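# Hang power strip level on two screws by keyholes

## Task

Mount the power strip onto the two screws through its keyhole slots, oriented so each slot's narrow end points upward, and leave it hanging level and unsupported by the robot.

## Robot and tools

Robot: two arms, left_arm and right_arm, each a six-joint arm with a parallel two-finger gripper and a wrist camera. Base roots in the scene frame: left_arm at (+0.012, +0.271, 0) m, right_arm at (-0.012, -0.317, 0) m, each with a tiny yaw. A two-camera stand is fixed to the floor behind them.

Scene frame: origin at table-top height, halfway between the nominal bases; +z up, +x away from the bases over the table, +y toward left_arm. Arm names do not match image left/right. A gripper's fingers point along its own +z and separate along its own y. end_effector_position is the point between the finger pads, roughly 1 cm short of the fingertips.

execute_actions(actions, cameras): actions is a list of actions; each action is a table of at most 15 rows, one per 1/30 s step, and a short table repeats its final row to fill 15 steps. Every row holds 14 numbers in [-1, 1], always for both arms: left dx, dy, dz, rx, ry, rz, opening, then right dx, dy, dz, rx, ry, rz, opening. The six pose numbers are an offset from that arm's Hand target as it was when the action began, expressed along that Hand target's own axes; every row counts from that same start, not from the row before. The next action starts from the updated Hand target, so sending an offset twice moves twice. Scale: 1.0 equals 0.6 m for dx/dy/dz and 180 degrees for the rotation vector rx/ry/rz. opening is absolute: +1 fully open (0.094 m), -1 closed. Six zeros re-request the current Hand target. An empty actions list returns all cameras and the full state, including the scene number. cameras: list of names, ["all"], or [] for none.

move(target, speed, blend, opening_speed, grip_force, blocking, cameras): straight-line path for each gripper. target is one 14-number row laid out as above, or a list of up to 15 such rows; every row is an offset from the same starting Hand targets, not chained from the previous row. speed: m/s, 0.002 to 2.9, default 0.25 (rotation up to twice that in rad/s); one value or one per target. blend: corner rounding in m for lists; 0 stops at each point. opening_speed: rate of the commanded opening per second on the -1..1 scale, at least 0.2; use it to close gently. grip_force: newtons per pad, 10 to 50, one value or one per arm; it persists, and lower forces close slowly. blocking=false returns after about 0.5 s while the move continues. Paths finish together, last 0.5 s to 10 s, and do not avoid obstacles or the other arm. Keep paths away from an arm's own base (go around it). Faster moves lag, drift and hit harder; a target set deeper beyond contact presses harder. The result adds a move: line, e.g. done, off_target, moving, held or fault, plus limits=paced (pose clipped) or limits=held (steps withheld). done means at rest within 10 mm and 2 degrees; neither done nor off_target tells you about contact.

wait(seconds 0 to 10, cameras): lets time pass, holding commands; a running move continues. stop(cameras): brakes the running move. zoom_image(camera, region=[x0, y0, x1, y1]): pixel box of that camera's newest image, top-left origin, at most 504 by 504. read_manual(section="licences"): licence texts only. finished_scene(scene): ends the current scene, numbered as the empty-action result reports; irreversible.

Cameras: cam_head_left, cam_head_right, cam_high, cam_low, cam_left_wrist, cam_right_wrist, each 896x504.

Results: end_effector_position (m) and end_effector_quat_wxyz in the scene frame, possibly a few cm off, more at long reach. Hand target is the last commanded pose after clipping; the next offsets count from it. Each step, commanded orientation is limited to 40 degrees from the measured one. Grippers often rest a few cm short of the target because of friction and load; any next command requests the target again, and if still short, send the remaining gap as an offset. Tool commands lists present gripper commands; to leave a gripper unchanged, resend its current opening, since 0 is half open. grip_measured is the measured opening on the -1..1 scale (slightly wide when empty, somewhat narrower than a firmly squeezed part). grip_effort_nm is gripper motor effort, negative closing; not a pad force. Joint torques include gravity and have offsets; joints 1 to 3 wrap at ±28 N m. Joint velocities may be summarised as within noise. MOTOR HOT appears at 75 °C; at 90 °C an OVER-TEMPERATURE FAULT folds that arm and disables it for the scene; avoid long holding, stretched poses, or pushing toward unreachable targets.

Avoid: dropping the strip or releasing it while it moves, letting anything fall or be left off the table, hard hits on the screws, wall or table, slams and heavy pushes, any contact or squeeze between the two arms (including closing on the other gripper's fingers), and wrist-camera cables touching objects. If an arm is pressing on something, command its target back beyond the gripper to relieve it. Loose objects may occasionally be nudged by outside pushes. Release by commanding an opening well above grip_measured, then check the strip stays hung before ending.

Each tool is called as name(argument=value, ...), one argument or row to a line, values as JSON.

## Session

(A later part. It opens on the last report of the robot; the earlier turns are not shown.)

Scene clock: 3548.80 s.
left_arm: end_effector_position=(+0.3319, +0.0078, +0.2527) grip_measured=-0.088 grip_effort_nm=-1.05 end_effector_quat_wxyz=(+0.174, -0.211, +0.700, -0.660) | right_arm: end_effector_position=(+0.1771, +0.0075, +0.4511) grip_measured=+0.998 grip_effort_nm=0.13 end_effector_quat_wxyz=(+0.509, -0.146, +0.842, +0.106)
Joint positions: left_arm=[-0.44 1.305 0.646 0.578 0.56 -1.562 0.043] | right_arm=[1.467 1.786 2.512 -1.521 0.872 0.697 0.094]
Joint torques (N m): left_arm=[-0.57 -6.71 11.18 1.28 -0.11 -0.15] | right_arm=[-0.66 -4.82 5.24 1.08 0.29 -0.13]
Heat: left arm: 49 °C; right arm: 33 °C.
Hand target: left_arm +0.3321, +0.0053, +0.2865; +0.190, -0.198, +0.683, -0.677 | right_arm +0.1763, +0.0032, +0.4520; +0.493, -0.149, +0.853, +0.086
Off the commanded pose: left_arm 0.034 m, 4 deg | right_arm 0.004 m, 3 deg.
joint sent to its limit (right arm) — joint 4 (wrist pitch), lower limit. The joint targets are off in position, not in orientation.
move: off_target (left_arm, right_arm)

move(
  target=[
    [0,0,-0.022,0,0,0,-0.3,0,0,0,0,0,0,1],
    [0,0,-0.022,0.1,0,0.004,-0.3,0,0,0,0,0,0,1],
    [0,-0.003,-0.022,0.022,0,0.004,-0.3,0,0,0,0,0,0,1],
  ],
  speed=0.08,
)

move(
  target=[0,0.015,0.016,0,0,0.003,-0.3,0,0,0,0,0,0,1],
  speed=0.03,
)

move(
  target=[0,-0.005,0.012,0,0,0.003,-0.3,0,0,0,0,0,0,1],
  speed=0.03,
)

Scene clock: 3566.83 s.
left_arm: end_effector_position=(+0.3261, +0.0170, +0.2510) grip_measured=-0.088 grip_effort_nm=-1.05 end_effector_quat_wxyz=(+0.183, -0.211, +0.680, -0.678) | right_arm: end_effector_position=(+0.1771, +0.0075, +0.4511) grip_measured=+0.998 grip_effort_nm=0.13 end_effector_quat_wxyz=(+0.509, -0.146, +0.842, +0.106)
Joint positions: left_arm=[-0.425 1.289 0.564 0.709 0.562 -1.599 0.043] | right_arm=[1.467 1.786 2.512 -1.521 0.872 0.697 0.094]
Joint torques (N m): left_arm=[0.57 -6.82 10.95 1.42 0.14 -0.02] | right_arm=[-0.57 -4.89 5.35 1.08 0.31 -0.11]
Heat: left arm: 50 °C; right arm: 33 °C.
Hand target: left_arm +0.3252, +0.0165, +0.2884; +0.201, -0.187, +0.661, -0.699 | right_arm +0.1763, +0.0032, +0.4520; +0.493, -0.149, +0.853, +0.086
Off the commanded pose: left_arm 0.037 m, 5 deg | right_arm 0.004 m, 3 deg.
joint sent to its limit (right arm) — joint 4 (wrist pitch), lower limit. The joint targets are off in position, not in orientation.
move: off_target (left_arm, right_arm)

Scene clock: 3567.90 s.
left_arm: end_effector_position=(+0.3266, +0.0147, +0.2471) grip_measured=-0.088 grip_effort_nm=-1.05 end_effector_quat_wxyz=(+0.183, -0.209, +0.684, -0.675) | right_arm: end_effector_position=(+0.1771, +0.0075, +0.4511) grip_measured=+0.998 grip_effort_nm=0.13 end_effector_quat_wxyz=(+0.509, -0.146, +0.842, +0.106)
Joint positions: left_arm=[-0.429 1.302 0.566 0.709 0.562 -1.589 0.043] | right_arm=[1.467 1.786 2.512 -1.521 0.872 0.697 0.094]
Joint torques (N m): left_arm=[-0.64 -3.89 10.85 1.97 -0.1 -0.05] | right_arm=[-0.62 -4.83 5.44 1.12 0.31 -0.09]
Heat: left arm: 50 °C; right arm: 33 °C.
Hand target: left_arm +0.3306, +0.0080, +0.2800; +0.204, -0.184, +0.661, -0.698 | right_arm +0.1763, +0.0032, +0.4520; +0.493, -0.149, +0.853, +0.086
Off the commanded pose: left_arm 0.034 m, 5 deg | right_arm 0.004 m, 3 deg.
joint sent to its limit (right arm) — joint 4 (wrist pitch), lower limit. The joint targets are off in position, not in orientation.
move: off_target (left_arm, right_arm)

Scene clock: 3568.90 s.
left_arm: end_effector_position=(+0.3298, +0.0092, +0.2523) grip_measured=-0.088 grip_effort_nm=-1.05 end_effector_quat_wxyz=(+0.188, -0.203, +0.683, -0.676) | right_arm: end_effector_position=(+0.1771, +0.0075, +0.4511) grip_measured=+0.998 grip_effort_nm=0.13 end_effector_quat_wxyz=(+0.509, -0.146, +0.842, +0.106)
Joint positions: left_arm=[-0.443 1.319 0.592 0.709 0.55 -1.579 0.043] | right_arm=[1.467 1.786 2.512 -1.521 0.872 0.697 0.094]
Joint torques (N m): left_arm=[-0.68 -3.81 11.02 1.89 -0.12 -0.03] | right_arm=[-0.54 -4.89 5.31 1.1 0.3 -0.07]
Heat: left arm: 50 °C; right arm: 33 °C.
Hand target: left_arm +0.3343, +0.0020, +0.2834; +0.208, -0.181, +0.662, -0.697 | right_arm +0.1763, +0.0032, +0.4520; +0.493, -0.149, +0.853, +0.086
Off the commanded pose: left_arm 0.032 m, 5 deg | right_arm 0.004 m, 3 deg.
joint sent to its limit (right arm) — joint 4 (wrist pitch), lower limit. The joint targets are off in position, not in orientation.
move: off_target (left_arm, right_arm)

move(
  target=[0,-0.003,0.008,0,0,0.004,-0.3,0,0,0,0,0,0,1],
  speed=0.03,
)

move(
  target=[0,0,0.008,0,0,0.002,-0.3,0,0,0,0,0,0,1],
  speed=0.03,
)

Scene clock: 3573.10 s.
left_arm: end_effector_position=(+0.3320, +0.0048, +0.2553) grip_measured=-0.088 grip_effort_nm=-1.05 end_effector_quat_wxyz=(+0.193, -0.196, +0.683, -0.676) | right_arm: end_effector_position=(+0.1771, +0.0075, +0.4511) grip_measured=+0.998 grip_effort_nm=0.13 end_effector_quat_wxyz=(+0.509, -0.146, +0.842, +0.106)
Joint positions: left_arm=[-0.454 1.332 0.61 0.709 0.541 -1.565 0.043] | right_arm=[1.467 1.786 2.512 -1.521 0.872 0.697 0.094]
Joint torques (N m): left_arm=[-0.64 -3.93 11.06 1.82 -0.14 -0.02] | right_arm=[-0.55 -4.75 5.34 1.1 0.34 -0.13]
Heat: left arm: 50 °C; right arm: 33 °C.
Hand target: left_arm +0.3367, -0.0020, +0.2855; +0.212, -0.177, +0.663, -0.695 | right_arm +0.1763, +0.0032, +0.4520; +0.493, -0.149, +0.853, +0.086
Off the commanded pose: left_arm 0.031 m, 4 deg | right_arm 0.004 m, 3 deg.
joint sent to its limit (right arm) — joint 4 (wrist pitch), lower limit. The joint targets are off in position, not in orientation.
move: off_target (left_arm, right_arm)

Scene clock: 3574.10 s.
left_arm: end_effector_position=(+0.3338, +0.0034, +0.2544) grip_measured=-0.088 grip_effort_nm=-1.05 end_effector_quat_wxyz=(+0.194, -0.197, +0.684, -0.675) | right_arm: end_effector_position=(+0.1771, +0.0075, +0.4511) grip_measured=+0.998 grip_effort_nm=0.13 end_effector_quat_wxyz=(+0.509, -0.146, +0.842, +0.106)
Joint positions: left_arm=[-0.457 1.342 0.616 0.709 0.535 -1.562 0.043] | right_arm=[1.467 1.786 2.512 -1.521 0.872 0.697 0.094]
Joint torques (N m): left_arm=[-1.09 -3.49 11.71 1.84 -0.15 -0.02] | right_arm=[-0.66 -4.77 5.31 1.09 0.29 -0.12]
Heat: left arm: 50 °C; right arm: 33 °C.
Hand target: left_arm +0.3392, -0.0061, +0.2857; +0.214, -0.175, +0.664, -0.695 | right_arm +0.1763, +0.0032, +0.4520; +0.493, -0.149, +0.853, +0.086
Off the commanded pose: left_arm 0.033 m, 5 deg | right_arm 0.004 m, 3 deg.
joint sent to its limit (right arm) — joint 4 (wrist pitch), lower limit. The joint targets are off in position, not in orientation.
move: off_target (left_arm, right_arm)

move(
  target=[0,0.02,-0.006,0,0,0,-0.3,0,0,0,0,0,0,1],
  speed=0.03,
  cameras=["cam_right_wrist"],
)

zoom_image(
  camera="cam_right_wrist",
  region=[425, 105, 505, 165],
)

zoom_image(
  camera="cam_right_wrist",
  region=[545, 380, 665, 470],
)

Scene clock: 3582.77 s.
left_arm: end_effector_position=(+0.3340, +0.0031, +0.2536) grip_measured=-0.088 grip_effort_nm=-1.05 end_effector_quat_wxyz=(+0.196, -0.192, +0.685, -0.675) | right_arm: end_effector_position=(+0.1771, +0.0075, +0.4511) grip_measured=+0.998 grip_effort_nm=0.13 end_effector_quat_wxyz=(+0.509, -0.146, +0.842, +0.106)
Joint positions: left_arm=[-0.455 1.348 0.615 0.719 0.541 -1.554 0.043] | right_arm=[1.467 1.786 2.512 -1.521 0.872 0.697 0.094]
Joint torques (N m): left_arm=[-0.77 -2.59 8.68 2.29 -0.16 -0.12] | right_arm=[-0.65 -4.77 5.33 1.08 0.32 -0.1]
Heat: left arm: 51 °C; right arm: 33 °C.
Hand target: left_arm +0.3381, -0.0033, +0.2736; +0.214, -0.175, +0.664, -0.695 | right_arm +0.1763, +0.0032, +0.4520; +0.493, -0.149, +0.853, +0.086
Off the commanded pose: left_arm 0.021 m, 4 deg | right_arm 0.004 m, 3 deg.
joint sent to its limit (right arm) — joint 4 (wrist pitch), lower limit. The joint targets are off in position, not in orientation.
move: off_target (left_arm, right_arm)
Images, in order (width x height): cam_right_wrist 896x504.

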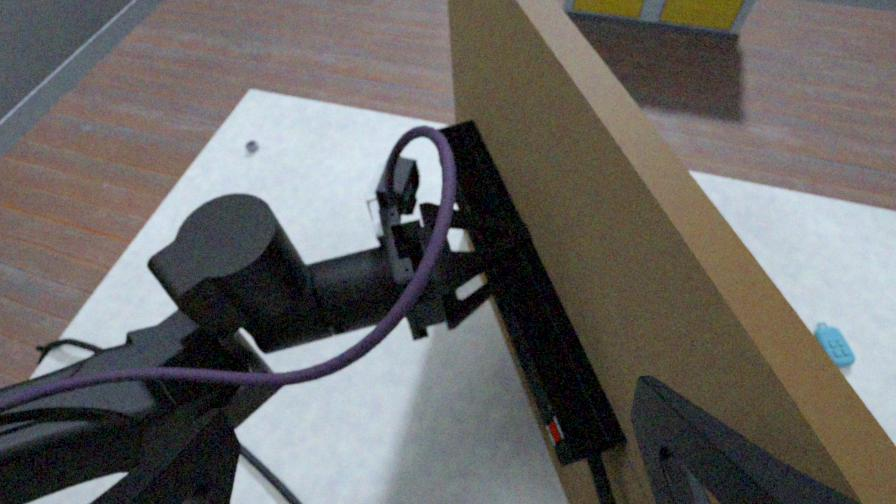

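Scaled by 6.300.

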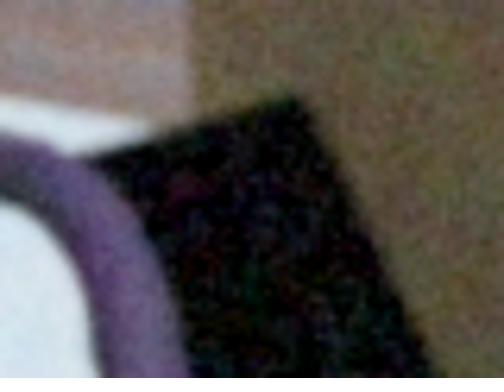

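Scaled by 4.200.

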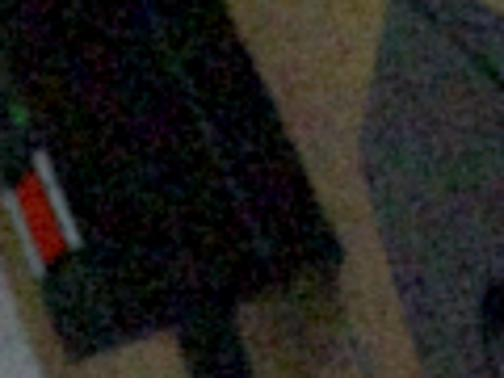

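move(
  target=[0,0.012,-0.004,0,0,0,-0.3,0,0,0,0,0,0,1],
  speed=0.03,
)

move(
  target=[0,0.01,-0.001,-0.002,0,0,-0.3,0,0,0,0,0,0,1],
  speed=0.03,
)

move(
  target=[0,0.01,-0.001,-0.002,0,0,-0.3,0,0,0,0,0,0,1],
  speed=0.03,
)

move(
  target=[0,0.01,0,-0.003,0,0,-0.3,0,0,0,0,0,0,1],
  speed=0.03,
)

Scene clock: 3589.67 s.
left_arm: end_effector_position=(+0.3343, +0.0031, +0.2536) grip_measured=-0.088 grip_effort_nm=-1.05 end_effector_quat_wxyz=(+0.201, -0.187, +0.680, -0.680) | right_arm: end_effector_position=(+0.1771, +0.0075, +0.4511) grip_measured=+0.998 grip_effort_nm=0.13 end_effector_quat_wxyz=(+0.509, -0.146, +0.842, +0.106)
Joint positions: left_arm=[-0.454 1.36 0.604 0.761 0.544 -1.553 0.043] | right_arm=[1.467 1.786 2.512 -1.521 0.872 0.697 0.094]
Joint torques (N m): left_arm=[-0.57 -2.62 7.53 2.23 -0.13 -0.11] | right_arm=[-0.69 -4.79 5.39 1.09 0.31 -0.08]
Heat: left arm: 51 °C; right arm: 33 °C.
Hand target: left_arm +0.3373, -0.0015, +0.2662; +0.214, -0.175, +0.664, -0.695 | right_arm +0.1763, +0.0032, +0.4520; +0.493, -0.149, +0.853, +0.086
Off the commanded pose: left_arm 0.014 m, 3 deg | right_arm 0.004 m, 3 deg.
joint sent to its limit (right arm) — joint 4 (wrist pitch), lower limit. The joint targets are off in position, not in orientation.
move: off_target (left_arm, right_arm)

Scene clock: 3590.67 s.
left_arm: end_effector_position=(+0.3342, +0.0030, +0.2536) grip_measured=-0.088 grip_effort_nm=-1.05 end_effector_quat_wxyz=(+0.204, -0.183, +0.677, -0.683) | right_arm: end_effector_position=(+0.1771, +0.0075, +0.4511) grip_measured=+0.998 grip_effort_nm=0.13 end_effector_quat_wxyz=(+0.509, -0.146, +0.842, +0.106)
Joint positions: left_arm=[-0.454 1.368 0.597 0.79 0.545 -1.553 0.043] | right_arm=[1.467 1.786 2.512 -1.521 0.872 0.697 0.094]
Joint torques (N m): left_arm=[-0.38 -2.35 7.32 2.06 -0.14 -0.04] | right_arm=[-0.65 -4.89 5.39 1.09 0.32 -0.08]
Heat: left arm: 50 °C; right arm: 33 °C.
Hand target: left_arm +0.3374, -0.0011, +0.2602; +0.214, -0.175, +0.666, -0.693 | right_arm +0.1763, +0.0032, +0.4520; +0.493, -0.149, +0.853, +0.086
Off the commanded pose: left_arm 0.008 m, 2 deg | right_arm 0.004 m, 3 deg.
joint sent to its limit (right arm) — joint 4 (wrist pitch), lower limit. The joint targets are off in position, not in orientation.
move: off_target (right_arm)

Scene clock: 3591.67 s.
left_arm: end_effector_position=(+0.3339, +0.0032, +0.2534) grip_measured=-0.088 grip_effort_nm=-1.05 end_effector_quat_wxyz=(+0.207, -0.178, +0.674, -0.686) | right_arm: end_effector_position=(+0.1771, +0.0075, +0.4511) grip_measured=+0.998 grip_effort_nm=0.13 end_effector_quat_wxyz=(+0.509, -0.146, +0.842, +0.106)
Joint positions: left_arm=[-0.452 1.377 0.587 0.823 0.549 -1.553 0.043] | right_arm=[1.467 1.786 2.512 -1.521 0.872 0.697 0.094]
Joint torques (N m): left_arm=[-0.4 -2.22 7.01 1.91 -0.19 -0.02] | right_arm=[-0.66 -4.86 5.27 1.11 0.3 -0.1]
Heat: left arm: 50 °C; right arm: 33 °C.
Hand target: left_arm +0.3375, -0.0007, +0.2542; +0.213, -0.176, +0.668, -0.691 | right_arm +0.1763, +0.0032, +0.4520; +0.493, -0.149, +0.853, +0.086
Off the commanded pose: left_arm 0.005 m, 1 deg | right_arm 0.004 m, 3 deg.
joint sent to its limit (right arm) — joint 4 (wrist pitch), lower limit. The joint targets are off in position, not in orientation.
move: off_target (right_arm)

Scene clock: 3592.67 s.
left_arm: end_effector_position=(+0.3339, +0.0036, +0.2529) grip_measured=-0.088 grip_effort_nm=-1.05 end_effector_quat_wxyz=(+0.210, -0.175, +0.671, -0.689) | right_arm: end_effector_position=(+0.1771, +0.0075, +0.4511) grip_measured=+0.998 grip_effort_nm=0.13 end_effector_quat_wxyz=(+0.509, -0.146, +0.842, +0.106)
Joint positions: left_arm=[-0.451 1.385 0.58 0.849 0.55 -1.553 0.043] | right_arm=[1.467 1.786 2.512 -1.521 0.872 0.697 0.094]
Joint torques (N m): left_arm=[-0.5 -2.09 6.91 1.71 -0.22 0.04] | right_arm=[-0.51 -4.79 5.29 1.09 0.3 -0.1]
Heat: left arm: 50 °C; right arm: 33 °C.
Hand target: left_arm +0.3378, -0.0008, +0.2482; +0.212, -0.177, +0.672, -0.687 | right_arm +0.1763, +0.0032, +0.4520; +0.493, -0.149, +0.853, +0.086
Off the commanded pose: left_arm 0.008 m, 0 deg | right_arm 0.004 m, 3 deg.
joint sent to its limit (right arm) — joint 4 (wrist pitch), lower limit. The joint targets are off in position, not in orientation.
move: off_target (right_arm)

move(
  target=[0,0.006,-0.002,-0.002,0,-0.012,-0.3,0,0,0,0,0,0,1],
  speed=0.03,
)

move(
  target=[0,0.008,-0.002,-0.002,0,-0.006,-0.3,0,0,0,0,0,0,1],
  speed=0.03,
)

move(
  target=[0,0.008,-0.002,-0.002,0,-0.004,-0.3,0,0,0,0,0,0,1],
  speed=0.03,
)

Scene clock: 3597.17 s.
left_arm: end_effector_position=(+0.3338, +0.0036, +0.2519) grip_measured=-0.088 grip_effort_nm=-1.05 end_effector_quat_wxyz=(+0.207, -0.178, +0.669, -0.691) | right_arm: end_effector_position=(+0.1771, +0.0075, +0.4511) grip_measured=+0.998 grip_effort_nm=0.13 end_effector_quat_wxyz=(+0.509, -0.146, +0.842, +0.106)
Joint positions: left_arm=[-0.451 1.389 0.575 0.862 0.551 -1.565 0.043] | right_arm=[1.467 1.786 2.512 -1.521 0.872 0.697 0.094]
Joint torques (N m): left_arm=[-0.25 -2.14 6.52 1.59 -0.19 -0.22] | right_arm=[-0.68 -4.88 5.34 1.12 0.29 -0.12]
Heat: left arm: 50 °C; right arm: 33 °C.
Hand target: left_arm +0.3374, +0.0001, +0.2445; +0.199, -0.190, +0.670, -0.689 | right_arm +0.1763, +0.0032, +0.4520; +0.493, -0.149, +0.853, +0.086
Off the commanded pose: left_arm 0.009 m, 2 deg | right_arm 0.004 m, 3 deg.
joint sent to its limit (right arm) — joint 4 (wrist pitch), lower limit. The joint targets are off in position, not in orientation.
move: off_target (right_arm)

Scene clock: 3598.17 s.
left_arm: end_effector_position=(+0.3334, +0.0038, +0.2518) grip_measured=-0.088 grip_effort_nm=-1.05 end_effector_quat_wxyz=(+0.207, -0.178, +0.667, -0.694) | right_arm: end_effector_position=(+0.1771, +0.0075, +0.4511) grip_measured=+0.998 grip_effort_nm=0.13 end_effector_quat_wxyz=(+0.509, -0.146, +0.842, +0.106)
Joint positions: left_arm=[-0.451 1.394 0.569 0.881 0.551 -1.571 0.043] | right_arm=[1.467 1.786 2.512 -1.521 0.872 0.697 0.094]
Joint torques (N m): left_arm=[-0.2 -2.26 6.04 1.48 -0.17 -0.33] | right_arm=[-0.66 -4.85 5.35 1.07 0.31 -0.11]
Heat: left arm: 49 °C; right arm: 33 °C.
Hand target: left_arm +0.3368, +0.0010, +0.2397; +0.191, -0.197, +0.671, -0.689 | right_arm +0.1763, +0.0032, +0.4520; +0.493, -0.149, +0.853, +0.086
Off the commanded pose: left_arm 0.013 m, 3 deg | right_arm 0.004 m, 3 deg.
joint sent to its limit (right arm) — joint 4 (wrist pitch), lower limit. The joint targets are off in position, not in orientation.
move: off_target (left_arm, right_arm)

Scene clock: 3599.17 s.
left_arm: end_effector_position=(+0.3333, +0.0039, +0.2519) grip_measured=-0.088 grip_effort_nm=-1.05 end_effector_quat_wxyz=(+0.207, -0.178, +0.664, -0.696) | right_arm: end_effector_position=(+0.1771, +0.0075, +0.4511) grip_measured=+0.998 grip_effort_nm=0.13 end_effector_quat_wxyz=(+0.509, -0.146, +0.842, +0.106)
Joint positions: left_arm=[-0.451 1.398 0.564 0.898 0.55 -1.576 0.043] | right_arm=[1.467 1.786 2.512 -1.521 0.872 0.697 0.094]
Joint torques (N m): left_arm=[0.02 -2.33 5.55 1.4 -0.14 -0.38] | right_arm=[-0.68 -4.7 5.35 1.09 0.32 -0.11]
Heat: left arm: 49 °C; right arm: 33 °C.
Hand target: left_arm +0.3362, +0.0019, +0.2349; +0.187, -0.202, +0.672, -0.688 | right_arm +0.1763, +0.0032, +0.4520; +0.493, -0.149, +0.853, +0.086
Off the commanded pose: left_arm 0.017 m, 4 deg | right_arm 0.004 m, 3 deg.
joint sent to its limit (right arm) — joint 4 (wrist pitch), lower limit. The joint targets are off in position, not in orientation.
move: off_target (left_arm, right_arm)

move(
  target=[0,0,-0.005,0,0,0,-0.3,0,0,0,0,0,0,1],
  speed=0.03,
)

move(
  target=[-0.006,0,0,0,0,-0.004,-0.3,0,0,0,0,0,0,1],
  speed=0.03,
)

move(
  target=[-0.006,0,0,0,0,0,-0.3,0,0,0,0,0,0,1],
  speed=0.03,
)

Scene clock: 3606.83 s.
left_arm: end_effector_position=(+0.3335, +0.0038, +0.2514) grip_measured=-0.088 grip_effort_nm=-1.05 end_effector_quat_wxyz=(+0.207, -0.178, +0.664, -0.696) | right_arm: end_effector_position=(+0.1771, +0.0075, +0.4511) grip_measured=+0.998 grip_effort_nm=0.13 end_effector_quat_wxyz=(+0.509, -0.146, +0.842, +0.106)
Joint positions: left_arm=[-0.451 1.4 0.564 0.899 0.55 -1.576 0.043] | right_arm=[1.467 1.786 2.512 -1.521 0.872 0.697 0.094]
Joint torques (N m): left_arm=[0.46 -2.97 4.98 1.36 -0.08 -0.38] | right_arm=[-0.64 -4.96 5.39 1.11 0.31 -0.09]
Heat: left arm: 49 °C; right arm: 33 °C.
Hand target: left_arm +0.3346, +0.0045, +0.2348; +0.186, -0.202, +0.672, -0.688 | right_arm +0.1763, +0.0032, +0.4520; +0.493, -0.149, +0.853, +0.086
Off the commanded pose: left_arm 0.017 m, 4 deg | right_arm 0.004 m, 3 deg.
joint sent to its limit (right arm) — joint 4 (wrist pitch), lower limit. The joint targets are off in position, not in orientation.
move: off_target (left_arm, right_arm)

Scene clock: 3607.83 s.
left_arm: end_effector_position=(+0.3335, +0.0038, +0.2515) grip_measured=-0.088 grip_effort_nm=-1.05 end_effector_quat_wxyz=(+0.207, -0.178, +0.664, -0.696) | right_arm: end_effector_position=(+0.1771, +0.0075, +0.4511) grip_measured=+0.998 grip_effort_nm=0.13 end_effector_quat_wxyz=(+0.509, -0.146, +0.842, +0.106)
Joint positions: left_arm=[-0.451 1.4 0.564 0.899 0.55 -1.578 0.043] | right_arm=[1.467 1.786 2.512 -1.521 0.872 0.697 0.094]
Joint torques (N m): left_arm=[0.55 -2.59 5.44 1.38 0.04 -0.52] | right_arm=[-0.55 -4.79 5.37 1.11 0.29 -0.1]
Heat: left arm: 48 °C; right arm: 33 °C.
Hand target: left_arm +0.3376, +0.0064, +0.2348; +0.182, -0.206, +0.670, -0.689 | right_arm +0.1763, +0.0032, +0.4520; +0.493, -0.149, +0.853, +0.086
Off the commanded pose: left_arm 0.017 m, 4 deg | right_arm 0.004 m, 3 deg.
joint sent to its limit (right arm) — joint 4 (wrist pitch), lower limit. The joint targets are off in position, not in orientation.
move: off_target (left_arm, right_arm)

Scene clock: 3608.83 s.
left_arm: end_effector_position=(+0.3338, +0.0043, +0.2515) grip_measured=-0.088 grip_effort_nm=-1.05 end_effector_quat_wxyz=(+0.205, -0.176, +0.663, -0.698) | right_arm: end_effector_position=(+0.1771, +0.0075, +0.4511) grip_measured=+0.998 grip_effort_nm=0.13 end_effector_quat_wxyz=(+0.509, -0.146, +0.842, +0.106)
Joint positions: left_arm=[-0.445 1.406 0.564 0.91 0.563 -1.581 0.043] | right_arm=[1.467 1.786 2.512 -1.521 0.872 0.697 0.094]
Joint torques (N m): left_arm=[1.02 -2.39 5.75 1.31 0.03 -0.47] | right_arm=[-0.55 -4.86 5.38 1.09 0.29 -0.12]
Heat: left arm: 48 °C; right arm: 33 °C.
Hand target: left_arm +0.3407, +0.0083, +0.2346; +0.182, -0.206, +0.670, -0.689 | right_arm +0.1763, +0.0032, +0.4520; +0.493, -0.149, +0.853, +0.086
Off the commanded pose: left_arm 0.019 m, 5 deg | right_arm 0.004 m, 3 deg.
joint sent to its limit (right arm) — joint 4 (wrist pitch), lower limit. The joint targets are off in position, not in orientation.
move: off_target (left_arm, right_arm)

move(
  target=[0.012,0,0,0,0,-0.005,-0.3,0,0,0,0,0,0,1],
  speed=0.03,
)

move(
  target=[0.008,0,0,0,0,-0.005,-0.3,0,0,0,0,0,0,1],
  speed=0.03,
)

move(
  target=[0.008,0,0,0,0,0,-0.3,0,0,0,0,0,0,1],
  speed=0.03,
)

Scene clock: 3621.00 s.
left_arm: end_effector_position=(+0.3338, +0.0043, +0.2515) grip_measured=-0.088 grip_effort_nm=-1.05 end_effector_quat_wxyz=(+0.205, -0.176, +0.663, -0.698) | right_arm: end_effector_position=(+0.1771, +0.0075, +0.4511) grip_measured=+0.998 grip_effort_nm=0.13 end_effector_quat_wxyz=(+0.509, -0.146, +0.842, +0.106)
Joint positions: left_arm=[-0.445 1.406 0.564 0.91 0.562 -1.582 0.043] | right_arm=[1.467 1.786 2.512 -1.521 0.872 0.697 0.094]
Joint torques (N m): left_arm=[-0.75 -3.56 4.81 1.23 -0.22 -0.63] | right_arm=[-0.55 -4.89 5.34 1.1 0.29 -0.08]
Heat: left arm: 48 °C; right arm: 33 °C.
Hand target: left_arm +0.3346, +0.0045, +0.2349; +0.177, -0.212, +0.669, -0.691 | right_arm +0.1763, +0.0032, +0.4520; +0.493, -0.149, +0.853, +0.086
Off the commanded pose: left_arm 0.017 m, 5 deg | right_arm 0.004 m, 3 deg.
joint sent to its limit (right arm) — joint 4 (wrist pitch), lower limit. The joint targets are off in position, not in orientation.
move: off_target (left_arm, right_arm)

Scene clock: 3622.00 s.
left_arm: end_effector_position=(+0.3338, +0.0043, +0.2515) grip_measured=-0.088 grip_effort_nm=-1.05 end_effector_quat_wxyz=(+0.207, -0.179, +0.661, -0.699) | right_arm: end_effector_position=(+0.1771, +0.0075, +0.4511) grip_measured=+0.998 grip_effort_nm=0.13 end_effector_quat_wxyz=(+0.509, -0.146, +0.842, +0.106)
Joint positions: left_arm=[-0.449 1.406 0.56 0.919 0.551 -1.586 0.043] | right_arm=[1.467 1.786 2.512 -1.521 0.872 0.697 0.094]
Joint torques (N m): left_arm=[-0.91 -4.15 4.64 1.15 -0.27 -0.77] | right_arm=[-0.62 -4.75 5.35 1.12 0.32 -0.09]
Heat: left arm: 48 °C; right arm: 33 °C.
Hand target: left_arm +0.3305, +0.0020, +0.2352; +0.171, -0.217, +0.667, -0.692 | right_arm +0.1763, +0.0032, +0.4520; +0.493, -0.149, +0.853, +0.086
Off the commanded pose: left_arm 0.017 m, 6 deg | right_arm 0.004 m, 3 deg.
joint sent to its limit (right arm) — joint 4 (wrist pitch), lower limit. The joint targets are off in position, not in orientation.
move: off_target (left_arm, right_arm)

Scene clock: 3623.00 s.
left_arm: end_effector_position=(+0.3336, +0.0043, +0.2515) grip_measured=-0.088 grip_effort_nm=-1.05 end_effector_quat_wxyz=(+0.211, -0.183, +0.659, -0.699) | right_arm: end_effector_position=(+0.1771, +0.0075, +0.4511) grip_measured=+0.998 grip_effort_nm=0.13 end_effector_quat_wxyz=(+0.509, -0.146, +0.842, +0.106)
Joint positions: left_arm=[-0.457 1.403 0.554 0.924 0.531 -1.587 0.043] | right_arm=[1.467 1.786 2.512 -1.521 0.872 0.697 0.094]
Joint torques (N m): left_arm=[-1.51 -4.78 4.59 1.05 -0.24 -0.74] | right_arm=[-0.64 -4.85 5.3 1.1 0.31 -0.1]
Heat: left arm: 47 °C; right arm: 33 °C.
Hand target: left_arm +0.3265, -0.0006, +0.2355; +0.171, -0.217, +0.667, -0.692 | right_arm +0.1763, +0.0032, +0.4520; +0.493, -0.149, +0.853, +0.086
Off the commanded pose: left_arm 0.018 m, 6 deg | right_arm 0.004 m, 3 deg.
joint sent to its limit (right arm) — joint 4 (wrist pitch), lower limit. The joint targets are off in position, not in orientation.
move: off_target (left_arm, right_arm)

move(
  target=[-0.015,-0.025,0.003,0,0,0,-0.3,0,0,0,0,0,0,1],
  speed=0.03,
)

move(
  target=[0,-0.02,0,0,0,0,-0.3,0,0,0,0,0,0,1],
  speed=0.03,
)

Scene clock: 3630.93 s.
left_arm: end_effector_position=(+0.3336, +0.0043, +0.2515) grip_measured=-0.088 grip_effort_nm=-1.05 end_effector_quat_wxyz=(+0.208, -0.182, +0.660, -0.698) | right_arm: end_effector_position=(+0.1771, +0.0075, +0.4511) grip_measured=+0.998 grip_effort_nm=0.13 end_effector_quat_wxyz=(+0.509, -0.146, +0.842, +0.106)
Joint positions: left_arm=[-0.454 1.403 0.557 0.919 0.539 -1.588 0.043] | right_arm=[1.467 1.786 2.512 -1.521 0.872 0.697 0.094]
Joint torques (N m): left_arm=[0.53 -5.56 8.35 0.58 0.02 -0.79] | right_arm=[-0.58 -4.86 5.27 1.1 0.29 -0.1]
Heat: left arm: 47 °C; right arm: 33 °C.
Hand target: left_arm +0.3358, +0.0034, +0.2499; +0.171, -0.217, +0.667, -0.692 | right_arm +0.1763, +0.0032, +0.4520; +0.493, -0.149, +0.853, +0.086
Off the commanded pose: left_arm 0.003 m, 6 deg | right_arm 0.004 m, 3 deg.
joint sent to its limit (right arm) — joint 4 (wrist pitch), lower limit. The joint targets are off in position, not in orientation.
move: off_target (left_arm, right_arm)

Scene clock: 3632.17 s.
left_arm: end_effector_position=(+0.3348, +0.0041, +0.2418) grip_measured=-0.088 grip_effort_nm=-1.05 end_effector_quat_wxyz=(+0.175, -0.216, +0.677, -0.682) | right_arm: end_effector_position=(+0.1771, +0.0075, +0.4511) grip_measured=+0.998 grip_effort_nm=0.13 end_effector_quat_wxyz=(+0.509, -0.146, +0.842, +0.106)
Joint positions: left_arm=[-0.452 1.38 0.581 0.789 0.541 -1.623 0.043] | right_arm=[1.467 1.786 2.512 -1.521 0.872 0.697 0.094]
Joint torques (N m): left_arm=[0.61 -6.02 9.42 1.24 0.07 -0.38] | right_arm=[-0.55 -4.92 5.37 1.08 0.3 -0.12]
Heat: left arm: 47 °C; right arm: 33 °C.
Hand target: left_arm +0.3364, +0.0040, +0.2619; +0.171, -0.217, +0.667, -0.692 | right_arm +0.1763, +0.0032, +0.4520; +0.493, -0.149, +0.853, +0.086
Off the commanded pose: left_arm 0.020 m, 2 deg | right_arm 0.004 m, 3 deg.
joint sent to its limit (right arm) — joint 4 (wrist pitch), lower limit. The joint targets are off in position, not in orientation.
move: off_target (left_arm, right_arm)

move(
  target=[0,0,0.004,0,0,0.025,-0.3,0,0,0,0,0,0,1],
  speed=0.03,
)

move(
  target=[0,0,0,0,0,0.01,-0.3,0,0,0,0,0,0,1],
  speed=0.03,
  cameras=["cam_right_wrist"],
)

Scene clock: 3639.03 s.
left_arm: end_effector_position=(+0.3352, +0.0046, +0.2393) grip_measured=-0.088 grip_effort_nm=-1.05 end_effector_quat_wxyz=(+0.190, -0.202, +0.684, -0.674) | right_arm: end_effector_position=(+0.1771, +0.0075, +0.4511) grip_measured=+0.998 grip_effort_nm=0.13 end_effector_quat_wxyz=(+0.509, -0.146, +0.842, +0.106)
Joint positions: left_arm=[-0.451 1.38 0.581 0.778 0.541 -1.572 0.043] | right_arm=[1.467 1.786 2.512 -1.521 0.872 0.697 0.094]
Joint torques (N m): left_arm=[0.32 -5.57 10.21 1.26 0.05 -0.03] | right_arm=[-0.72 -4.88 5.34 1.08 0.33 -0.1]
Heat: left arm: 48 °C; right arm: 33 °C.
Hand target: left_arm +0.3377, +0.0020, +0.2618; +0.198, -0.191, +0.675, -0.685 | right_arm +0.1763, +0.0032, +0.4520; +0.493, -0.149, +0.853, +0.086
Off the commanded pose: left_arm 0.023 m, 2 deg | right_arm 0.004 m, 3 deg.
joint sent to its limit (right arm) — joint 4 (wrist pitch), lower limit. The joint targets are off in position, not in orientation.
move: off_target (left_arm, right_arm)

Scene clock: 3640.10 s.
left_arm: end_effector_position=(+0.3352, +0.0046, +0.2392) grip_measured=-0.088 grip_effort_nm=-1.05 end_effector_quat_wxyz=(+0.197, -0.195, +0.687, -0.672) | right_arm: end_effector_position=(+0.1771, +0.0075, +0.4511) grip_measured=+0.998 grip_effort_nm=0.13 end_effector_quat_wxyz=(+0.509, -0.146, +0.842, +0.106)
Joint positions: left_arm=[-0.451 1.38 0.581 0.777 0.541 -1.551 0.043] | right_arm=[1.467 1.786 2.512 -1.521 0.872 0.697 0.094]
Joint torques (N m): left_arm=[0.27 -5.6 10.29 1.25 0.05 0.1] | right_arm=[-0.58 -4.92 5.37 1.11 0.27 -0.11]
Heat: left arm: 48 °C; right arm: 33 °C.
Hand target: left_arm +0.3377, +0.0020, +0.2619; +0.209, -0.180, +0.678, -0.682 | right_arm +0.1763, +0.0032, +0.4520; +0.493, -0.149, +0.853, +0.086
Off the commanded pose: left_arm 0.023 m, 3 deg | right_arm 0.004 m, 3 deg.
joint sent to its limit (right arm) — joint 4 (wrist pitch), lower limit. The joint targets are off in position, not in orientation.
move: off_target (left_arm, right_arm)
Images, in order (width x height): cam_right_wrist 896x504.

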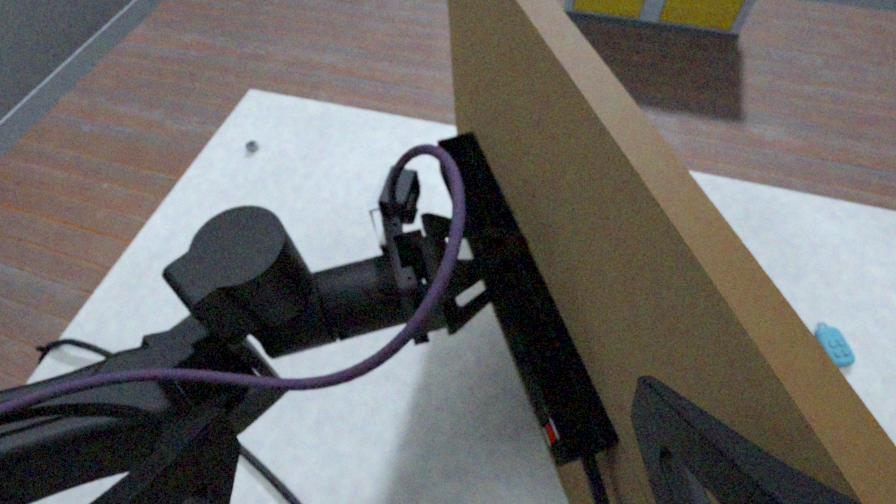

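move(
  target=[0,0,-0.02,0,0,0,-0.3,0,0,0,0,0,0,1],
  speed=0.03,
)

move(
  target=[0,0,-0.008,0,0,0,-0.3,0,0,0,0,0,0,1],
  speed=0.03,
)

Scene clock: 3645.97 s.
left_arm: end_effector_position=(+0.3334, +0.0043, +0.2393) grip_measured=-0.088 grip_effort_nm=-1.05 end_effector_quat_wxyz=(+0.194, -0.194, +0.688, -0.672) | right_arm: end_effector_position=(+0.1771, +0.0075, +0.4511) grip_measured=+0.998 grip_effort_nm=0.13 end_effector_quat_wxyz=(+0.509, -0.146, +0.842, +0.106)
Joint positions: left_arm=[-0.451 1.374 0.581 0.767 0.548 -1.551 0.043] | right_arm=[1.467 1.786 2.512 -1.521 0.872 0.697 0.094]
Joint torques (N m): left_arm=[1.21 -8.24 7.61 1.29 0.23 0.1] | right_arm=[-0.59 -4.75 5.3 1.12 0.31 -0.09]
Heat: left arm: 48 °C; right arm: 33 °C.
Hand target: left_arm +0.3314, +0.0122, +0.2617; +0.209, -0.180, +0.678, -0.681 | right_arm +0.1763, +0.0032, +0.4520; +0.493, -0.149, +0.853, +0.086
Off the commanded pose: left_arm 0.024 m, 3 deg | right_arm 0.004 m, 3 deg.
joint sent to its limit (right arm) — joint 4 (wrist pitch), lower limit. The joint targets are off in position, not in orientation.
move: off_target (left_arm, right_arm)

Scene clock: 3646.97 s.
left_arm: end_effector_position=(+0.3332, +0.0044, +0.2392) grip_measured=-0.088 grip_effort_nm=-1.05 end_effector_quat_wxyz=(+0.193, -0.194, +0.689, -0.671) | right_arm: end_effector_position=(+0.1771, +0.0075, +0.4511) grip_measured=+0.998 grip_effort_nm=0.13 end_effector_quat_wxyz=(+0.509, -0.146, +0.842, +0.106)
Joint positions: left_arm=[-0.451 1.372 0.581 0.763 0.548 -1.551 0.043] | right_arm=[1.467 1.786 2.512 -1.521 0.872 0.697 0.094]
Joint torques (N m): left_arm=[1.91 -9.29 6.61 1.27 0.35 0.1] | right_arm=[-0.73 -4.77 5.38 1.08 0.32 -0.1]
Heat: left arm: 48 °C; right arm: 33 °C.
Hand target: left_arm +0.3289, +0.0163, +0.2616; +0.209, -0.180, +0.678, -0.681 | right_arm +0.1763, +0.0032, +0.4520; +0.493, -0.149, +0.853, +0.086
Off the commanded pose: left_arm 0.026 m, 3 deg | right_arm 0.004 m, 3 deg.
joint sent to its limit (right arm) — joint 4 (wrist pitch), lower limit. The joint targets are off in position, not in orientation.
move: off_target (left_arm, right_arm)

move(
  target=[0,0.025,0.018,0,0,0,-0.3,0,0,0,0,0,0,1],
  speed=0.03,
)

move(
  target=[0,0.02,0,-0.002,0,-0.003,-0.3,0,0,0,0,0,0,1],
  speed=0.03,
)

move(
  target=[0,0.01,0,-0.002,0,-0.003,-0.3,0,0,0,0,0,0,1],
  speed=0.03,
)

Scene clock: 3656.90 s.
left_arm: end_effector_position=(+0.3336, +0.0042, +0.2389) grip_measured=-0.088 grip_effort_nm=-1.05 end_effector_quat_wxyz=(+0.194, -0.193, +0.688, -0.672) | right_arm: end_effector_position=(+0.1771, +0.0075, +0.4511) grip_measured=+0.998 grip_effort_nm=0.13 end_effector_quat_wxyz=(+0.509, -0.146, +0.842, +0.106)
Joint positions: left_arm=[-0.451 1.375 0.581 0.768 0.548 -1.55 0.043] | right_arm=[1.467 1.786 2.512 -1.521 0.872 0.697 0.094]
Joint torques (N m): left_arm=[0.51 -3.95 6.02 2.09 0.13 0.08] | right_arm=[-0.61 -4.86 5.31 1.1 0.3 -0.11]
Heat: left arm: 48 °C; right arm: 33 °C.
Hand target: left_arm +0.3352, +0.0072, +0.2468; +0.209, -0.180, +0.678, -0.682 | right_arm +0.1763, +0.0032, +0.4520; +0.493, -0.149, +0.853, +0.086
Off the commanded pose: left_arm 0.009 m, 3 deg | right_arm 0.004 m, 3 deg.
joint sent to its limit (right arm) — joint 4 (wrist pitch), lower limit. The joint targets are off in position, not in orientation.
move: off_target (left_arm, right_arm)

Scene clock: 3657.93 s.
left_arm: end_effector_position=(+0.3347, +0.0044, +0.2389) grip_measured=-0.088 grip_effort_nm=-1.05 end_effector_quat_wxyz=(+0.202, -0.187, +0.680, -0.680) | right_arm: end_effector_position=(+0.1771, +0.0075, +0.4511) grip_measured=+0.998 grip_effort_nm=0.13 end_effector_quat_wxyz=(+0.509, -0.146, +0.842, +0.106)
Joint positions: left_arm=[-0.449 1.4 0.564 0.843 0.548 -1.554 0.043] | right_arm=[1.467 1.786 2.512 -1.521 0.872 0.697 0.094]
Joint torques (N m): left_arm=[0.64 -3.37 5.31 1.83 0.11 0.08] | right_arm=[-0.55 -4.74 5.48 1.1 0.31 -0.11]
Heat: left arm: 48 °C; right arm: 33 °C.
Hand target: left_arm +0.3357, +0.0073, +0.2348; +0.205, -0.184, +0.679, -0.680 | right_arm +0.1763, +0.0032, +0.4520; +0.493, -0.149, +0.853, +0.086
Off the commanded pose: left_arm 0.005 m, 1 deg | right_arm 0.004 m, 3 deg.
joint sent to its limit (right arm) — joint 4 (wrist pitch), lower limit. The joint targets are off in position, not in orientation.
move: off_target (right_arm)

Scene clock: 3658.97 s.
left_arm: end_effector_position=(+0.3349, +0.0042, +0.2382) grip_measured=-0.088 grip_effort_nm=-1.05 end_effector_quat_wxyz=(+0.202, -0.186, +0.676, -0.684) | right_arm: end_effector_position=(+0.1771, +0.0075, +0.4511) grip_measured=+0.998 grip_effort_nm=0.13 end_effector_quat_wxyz=(+0.509, -0.146, +0.842, +0.106)
Joint positions: left_arm=[-0.449 1.412 0.557 0.876 0.548 -1.563 0.043] | right_arm=[1.467 1.786 2.512 -1.521 0.872 0.697 0.094]
Joint torques (N m): left_arm=[0.58 -3.23 5.11 1.65 0.12 0.11] | right_arm=[-0.51 -4.92 5.37 1.11 0.31 -0.11]
Heat: left arm: 48 °C; right arm: 33 °C.
Hand target: left_arm +0.3359, +0.0073, +0.2288; +0.202, -0.188, +0.680, -0.679 | right_arm +0.1763, +0.0032, +0.4520; +0.493, -0.149, +0.853, +0.086
Off the commanded pose: left_arm 0.010 m, 1 deg | right_arm 0.004 m, 3 deg.
joint sent to its limit (right arm) — joint 4 (wrist pitch), lower limit. The joint targets are off in position, not in orientation.
move: off_target (right_arm)

move(
  target=[0,-0.014,0.002,0,0,0,-0.3,0,0,0,0,0,0,1],
  speed=0.03,
)

move(
  target=[0,0,0,0,0,0,0.0,0,0,0,0,0,0,1],
  opening_speed=0.2,
)

move(
  target=[0,0,0,0,0,0,0.3,0,0,0,0,0,0,1],
  opening_speed=0.2,
  cameras=["cam_right_wrist","cam_left_wrist"],
)

Scene clock: 3665.87 s.
left_arm: end_effector_position=(+0.3349, +0.0042, +0.2382) grip_measured=-0.088 grip_effort_nm=-1.05 end_effector_quat_wxyz=(+0.202, -0.186, +0.676, -0.684) | right_arm: end_effector_position=(+0.1771, +0.0075, +0.4511) grip_measured=+0.998 grip_effort_nm=0.13 end_effector_quat_wxyz=(+0.509, -0.146, +0.842, +0.106)
Joint positions: left_arm=[-0.449 1.412 0.557 0.876 0.548 -1.563 0.043] | right_arm=[1.467 1.786 2.512 -1.521 0.872 0.697 0.094]
Joint torques (N m): left_arm=[0.38 -4.71 6.82 1.21 0.07 0.12] | right_arm=[-0.57 -4.92 5.44 1.09 0.32 -0.11]
Heat: left arm: 47 °C; right arm: 33 °C.
Hand target: left_arm +0.3363, +0.0062, +0.2372; +0.202, -0.188, +0.680, -0.679 | right_arm +0.1763, +0.0032, +0.4520; +0.493, -0.149, +0.853, +0.086
Off the commanded pose: left_arm 0.003 m, 1 deg | right_arm 0.004 m, 3 deg.
joint sent to its limit (right arm) — joint 4 (wrist pitch), lower limit. The joint targets are off in position, not in orientation.
move: off_target (right_arm)

Scene clock: 3667.87 s.
left_arm: end_effector_position=(+0.3345, +0.0037, +0.2382) grip_measured=-0.002 grip_effort_nm=0.06 end_effector_quat_wxyz=(+0.201, -0.186, +0.676, -0.684) | right_arm: end_effector_position=(+0.1771, +0.0075, +0.4511) grip_measured=+0.998 grip_effort_nm=0.13 end_effector_quat_wxyz=(+0.509, -0.146, +0.842, +0.106)
Joint positions: left_arm=[-0.451 1.412 0.557 0.876 0.548 -1.563 0.047] | right_arm=[1.467 1.786 2.512 -1.521 0.872 0.697 0.094]
Joint torques (N m): left_arm=[0.46 -4.7 6.78 1.22 0.08 0.12] | right_arm=[-0.53 -4.82 5.34 1.11 0.33 -0.1]
Heat: left arm: 47 °C; right arm: 33 °C.
Hand target: left_arm +0.3363, +0.0062, +0.2372; +0.202, -0.188, +0.680, -0.679 | right_arm +0.1763, +0.0032, +0.4520; +0.493, -0.149, +0.853, +0.086
Off the commanded pose: left_arm 0.003 m, 1 deg | right_arm 0.004 m, 3 deg.
joint sent to its limit (right arm) — joint 4 (wrist pitch), lower limit. The joint targets are off in position, not in orientation.
move: off_target (right_arm)

Scene clock: 3669.87 s.
left_arm: end_effector_position=(+0.3345, +0.0037, +0.2382) grip_measured=+0.298 grip_effort_nm=0.06 end_effector_quat_wxyz=(+0.201, -0.186, +0.676, -0.684) | right_arm: end_effector_position=(+0.1771, +0.0075, +0.4511) grip_measured=+0.998 grip_effort_nm=0.13 end_effector_quat_wxyz=(+0.509, -0.146, +0.842, +0.106)
Joint positions: left_arm=[-0.451 1.412 0.557 0.876 0.548 -1.563 0.061] | right_arm=[1.467 1.786 2.512 -1.521 0.872 0.697 0.094]
Joint torques (N m): left_arm=[0.4 -4.68 6.78 1.21 0.09 0.08] | right_arm=[-0.51 -4.86 5.29 1.08 0.3 -0.11]
Heat: left arm: 48 °C; right arm: 33 °C.
Hand target: left_arm +0.3363, +0.0062, +0.2372; +0.202, -0.188, +0.680, -0.679 | right_arm +0.1763, +0.0032, +0.4520; +0.493, -0.149, +0.853, +0.086
Off the commanded pose: left_arm 0.003 m, 1 deg | right_arm 0.004 m, 3 deg.
joint sent to its limit (right arm) — joint 4 (wrist pitch), lower limit. The joint targets are off in position, not in orientation.
move: off_target (right_arm)
Images, in order (width x height): cam_left_wrist 896x504, cam_right_wrist 896x504.

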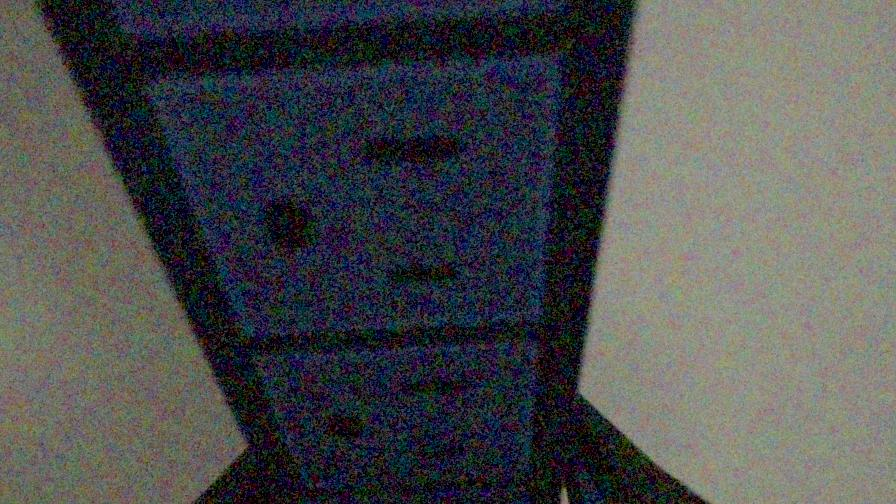

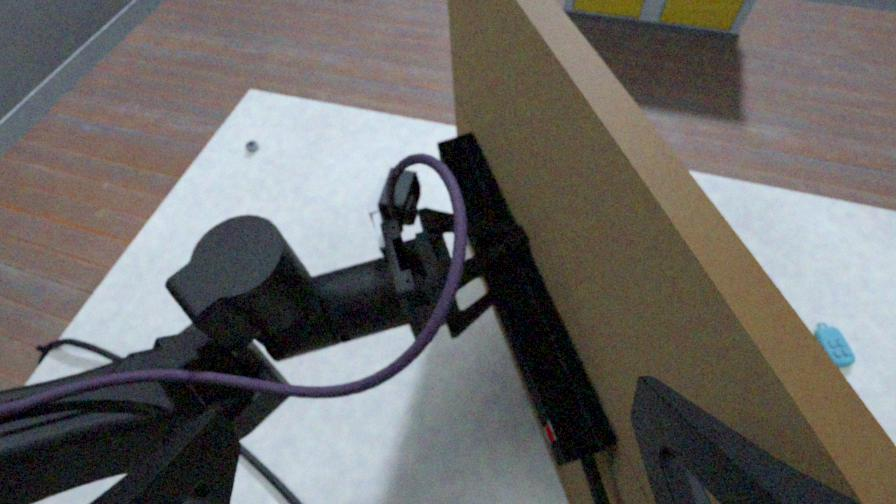

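move(
  target=[0,0,0,0,0,0,1,0,0,0,0,0,0,1],
  opening_speed=0.4,
)

move(
  target=[0,0,-0.03,0,0,0,1,0,0,0,0,0,0,1],
  speed=0.05,
)

move(
  target=[0,0,-0.04,0,0,0,1,0,0,0,0,0,0,1],
  speed=0.06,
)

Scene clock: 3678.53 s.
left_arm: end_effector_position=(+0.3349, +0.0042, +0.2382) grip_measured=+0.998 grip_effort_nm=0.06 end_effector_quat_wxyz=(+0.202, -0.186, +0.676, -0.684) | right_arm: end_effector_position=(+0.1771, +0.0075, +0.4511) grip_measured=+0.998 grip_effort_nm=0.13 end_effector_quat_wxyz=(+0.509, -0.146, +0.842, +0.106)
Joint positions: left_arm=[-0.449 1.412 0.557 0.876 0.548 -1.563 0.094] | right_arm=[1.467 1.786 2.512 -1.521 0.872 0.697 0.094]
Joint torques (N m): left_arm=[0.35 -4.71 6.8 1.2 0.06 0.11] | right_arm=[-0.62 -4.81 5.44 1.1 0.28 -0.09]
Heat: left arm: 48 °C; right arm: 33 °C.
Hand target: left_arm +0.3363, +0.0062, +0.2372; +0.202, -0.188, +0.680, -0.679 | right_arm +0.1763, +0.0032, +0.4520; +0.493, -0.149, +0.853, +0.086
Off the commanded pose: left_arm 0.003 m, 1 deg | right_arm 0.004 m, 3 deg.
joint sent to its limit (right arm) — joint 4 (wrist pitch), lower limit. The joint targets are off in position, not in orientation.
move: off_target (right_arm)

Scene clock: 3679.70 s.
left_arm: end_effector_position=(+0.3329, +0.0199, +0.2367) grip_measured=+0.998 grip_effort_nm=0.06 end_effector_quat_wxyz=(+0.207, -0.191, +0.675, -0.682) | right_arm: end_effector_position=(+0.1771, +0.0075, +0.4511) grip_measured=+0.998 grip_effort_nm=0.13 end_effector_quat_wxyz=(+0.509, -0.146, +0.842, +0.106)
Joint positions: left_arm=[-0.405 1.372 0.52 0.872 0.578 -1.563 0.094] | right_arm=[1.467 1.786 2.512 -1.521 0.872 0.697 0.094]
Joint torques (N m): left_arm=[0.57 -6.23 5.57 1.11 0.2 0.09] | right_arm=[-0.64 -4.77 5.38 1.08 0.31 -0.08]
Heat: left arm: 48 °C; right arm: 33 °C.
Hand target: left_arm +0.3268, +0.0215, +0.2372; +0.202, -0.188, +0.680, -0.679 | right_arm +0.1763, +0.0032, +0.4520; +0.493, -0.149, +0.853, +0.086
Off the commanded pose: left_arm 0.006 m, 1 deg | right_arm 0.004 m, 3 deg.
joint sent to its limit (right arm) — joint 4 (wrist pitch), lower limit. The joint targets are off in position, not in orientation.
move: off_target (right_arm)

Scene clock: 3680.87 s.
left_arm: end_effector_position=(+0.3203, +0.0408, +0.2380) grip_measured=+0.998 grip_effort_nm=0.06 end_effector_quat_wxyz=(+0.208, -0.191, +0.675, -0.682) | right_arm: end_effector_position=(+0.1771, +0.0075, +0.4511) grip_measured=+0.998 grip_effort_nm=0.13 end_effector_quat_wxyz=(+0.509, -0.146, +0.842, +0.106)
Joint positions: left_arm=[-0.343 1.277 0.458 0.84 0.639 -1.563 0.094] | right_arm=[1.467 1.786 2.512 -1.521 0.872 0.697 0.094]
Joint torques (N m): left_arm=[0.54 -5.44 5.7 1.05 0.19 0.1] | right_arm=[-0.59 -4.89 5.34 1.09 0.34 -0.11]
Heat: left arm: 48 °C; right arm: 33 °C.
Hand target: left_arm +0.3141, +0.0419, +0.2370; +0.202, -0.188, +0.680, -0.679 | right_arm +0.1763, +0.0032, +0.4520; +0.493, -0.149, +0.853, +0.086
Off the commanded pose: left_arm 0.006 m, 1 deg | right_arm 0.004 m, 3 deg.
joint sent to its limit (right arm) — joint 4 (wrist pitch), lower limit. The joint targets are off in position, not in orientation.
move: off_target (right_arm)

move(
  target=[0,0,-0.1,0,0,0,1,0,0,0,0,0,0,1],
  speed=0.1,
  cameras=["all"],
)

zoom_image(
  camera="cam_right_wrist",
  region=[425, 105, 505, 165],
)

zoom_image(
  camera="cam_right_wrist",
  region=[545, 380, 665, 470],
)

Scene clock: 3686.00 s.
left_arm: end_effector_position=(+0.2878, +0.0926, +0.2388) grip_measured=+0.998 grip_effort_nm=0.06 end_effector_quat_wxyz=(+0.209, -0.189, +0.676, -0.681) | right_arm: end_effector_position=(+0.1771, +0.0075, +0.4511) grip_measured=+0.998 grip_effort_nm=0.13 end_effector_quat_wxyz=(+0.509, -0.146, +0.842, +0.106)
Joint positions: left_arm=[-0.136 1.026 0.334 0.715 0.846 -1.565 0.094] | right_arm=[1.467 1.786 2.512 -1.521 0.872 0.697 0.094]
Joint torques (N m): left_arm=[0.57 -3.6 6.19 1.02 0.19 0.09] | right_arm=[-0.66 -4.86 5.33 1.1 0.31 -0.09]
Heat: left arm: 47 °C; right arm: 33 °C.
Hand target: left_arm +0.2824, +0.0928, +0.2368; +0.202, -0.188, +0.680, -0.679 | right_arm +0.1763, +0.0032, +0.4520; +0.493, -0.149, +0.853, +0.086
Off the commanded pose: left_arm 0.006 m, 1 deg | right_arm 0.004 m, 3 deg.
joint sent to its limit (right arm) — joint 4 (wrist pitch), lower limit. The joint targets are off in position, not in orientation.
move: off_target (right_arm)

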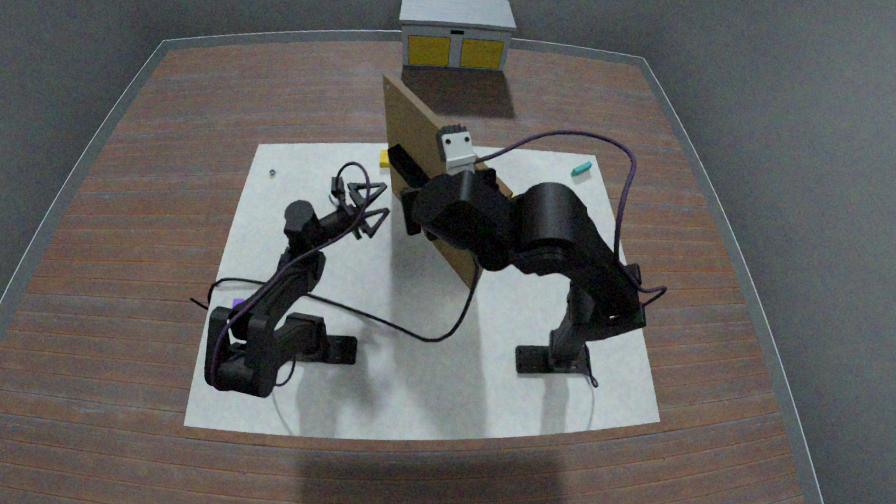

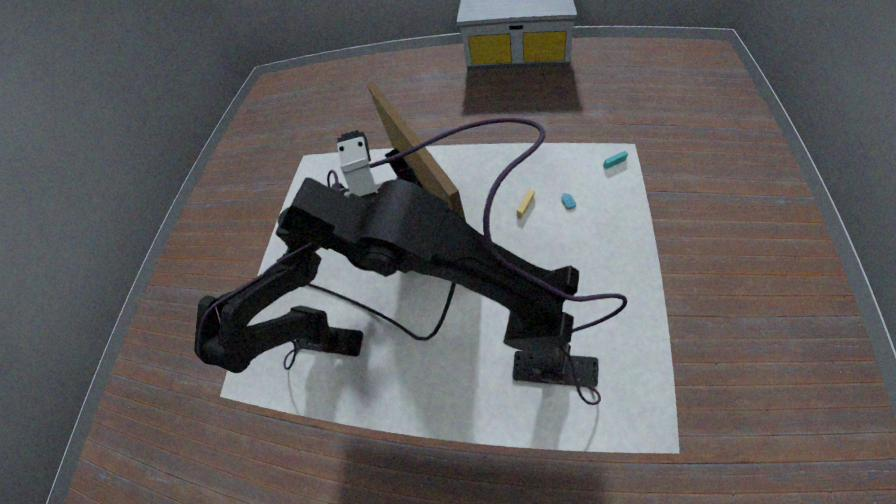

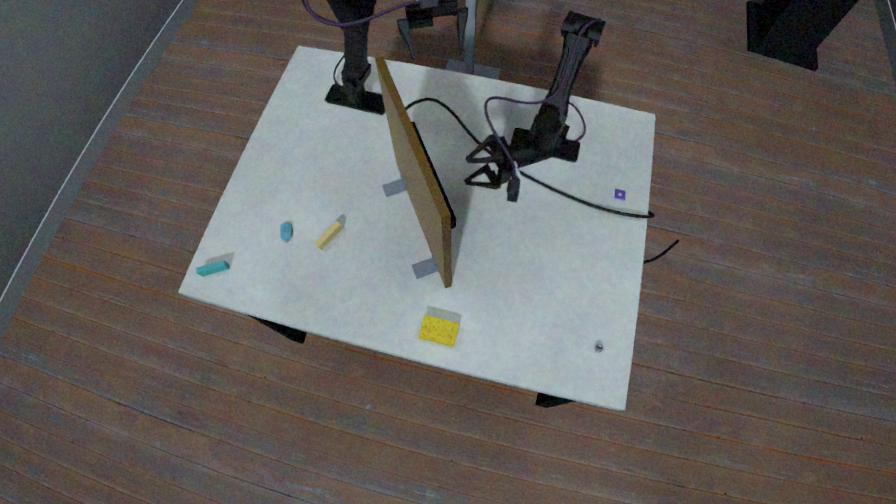

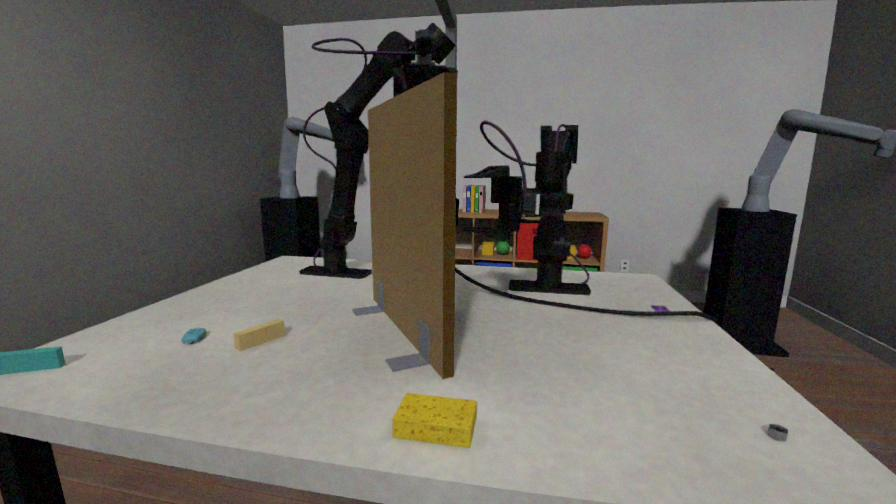

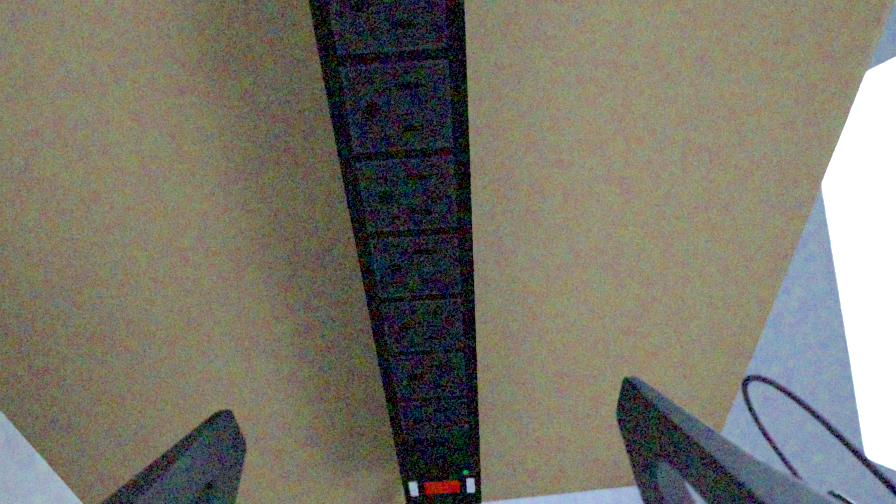

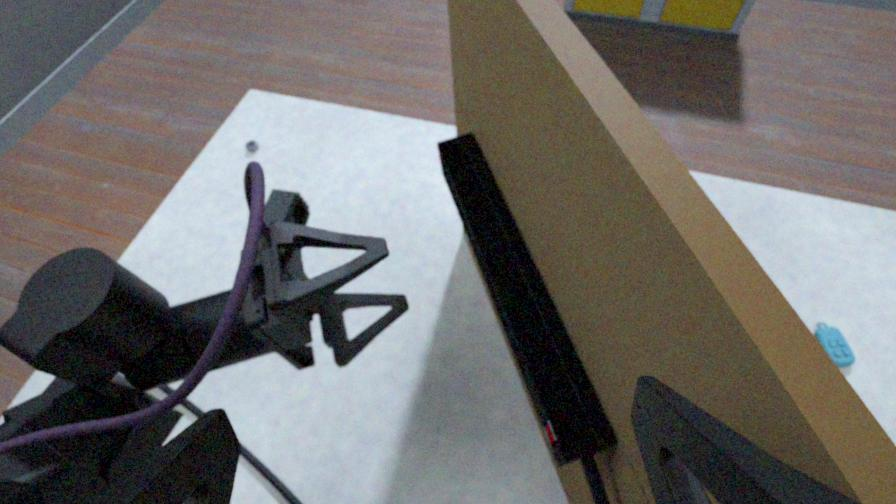

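Scaled by 6.300.

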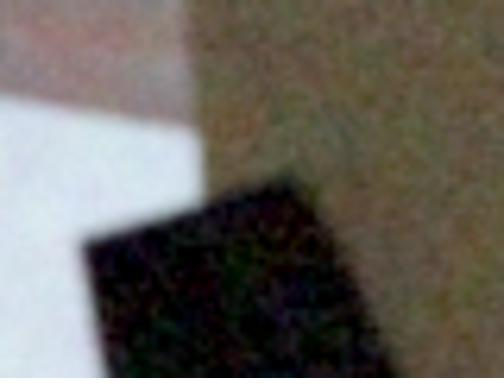

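Scaled by 4.200.

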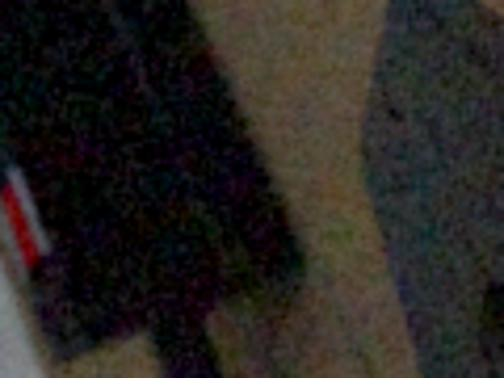

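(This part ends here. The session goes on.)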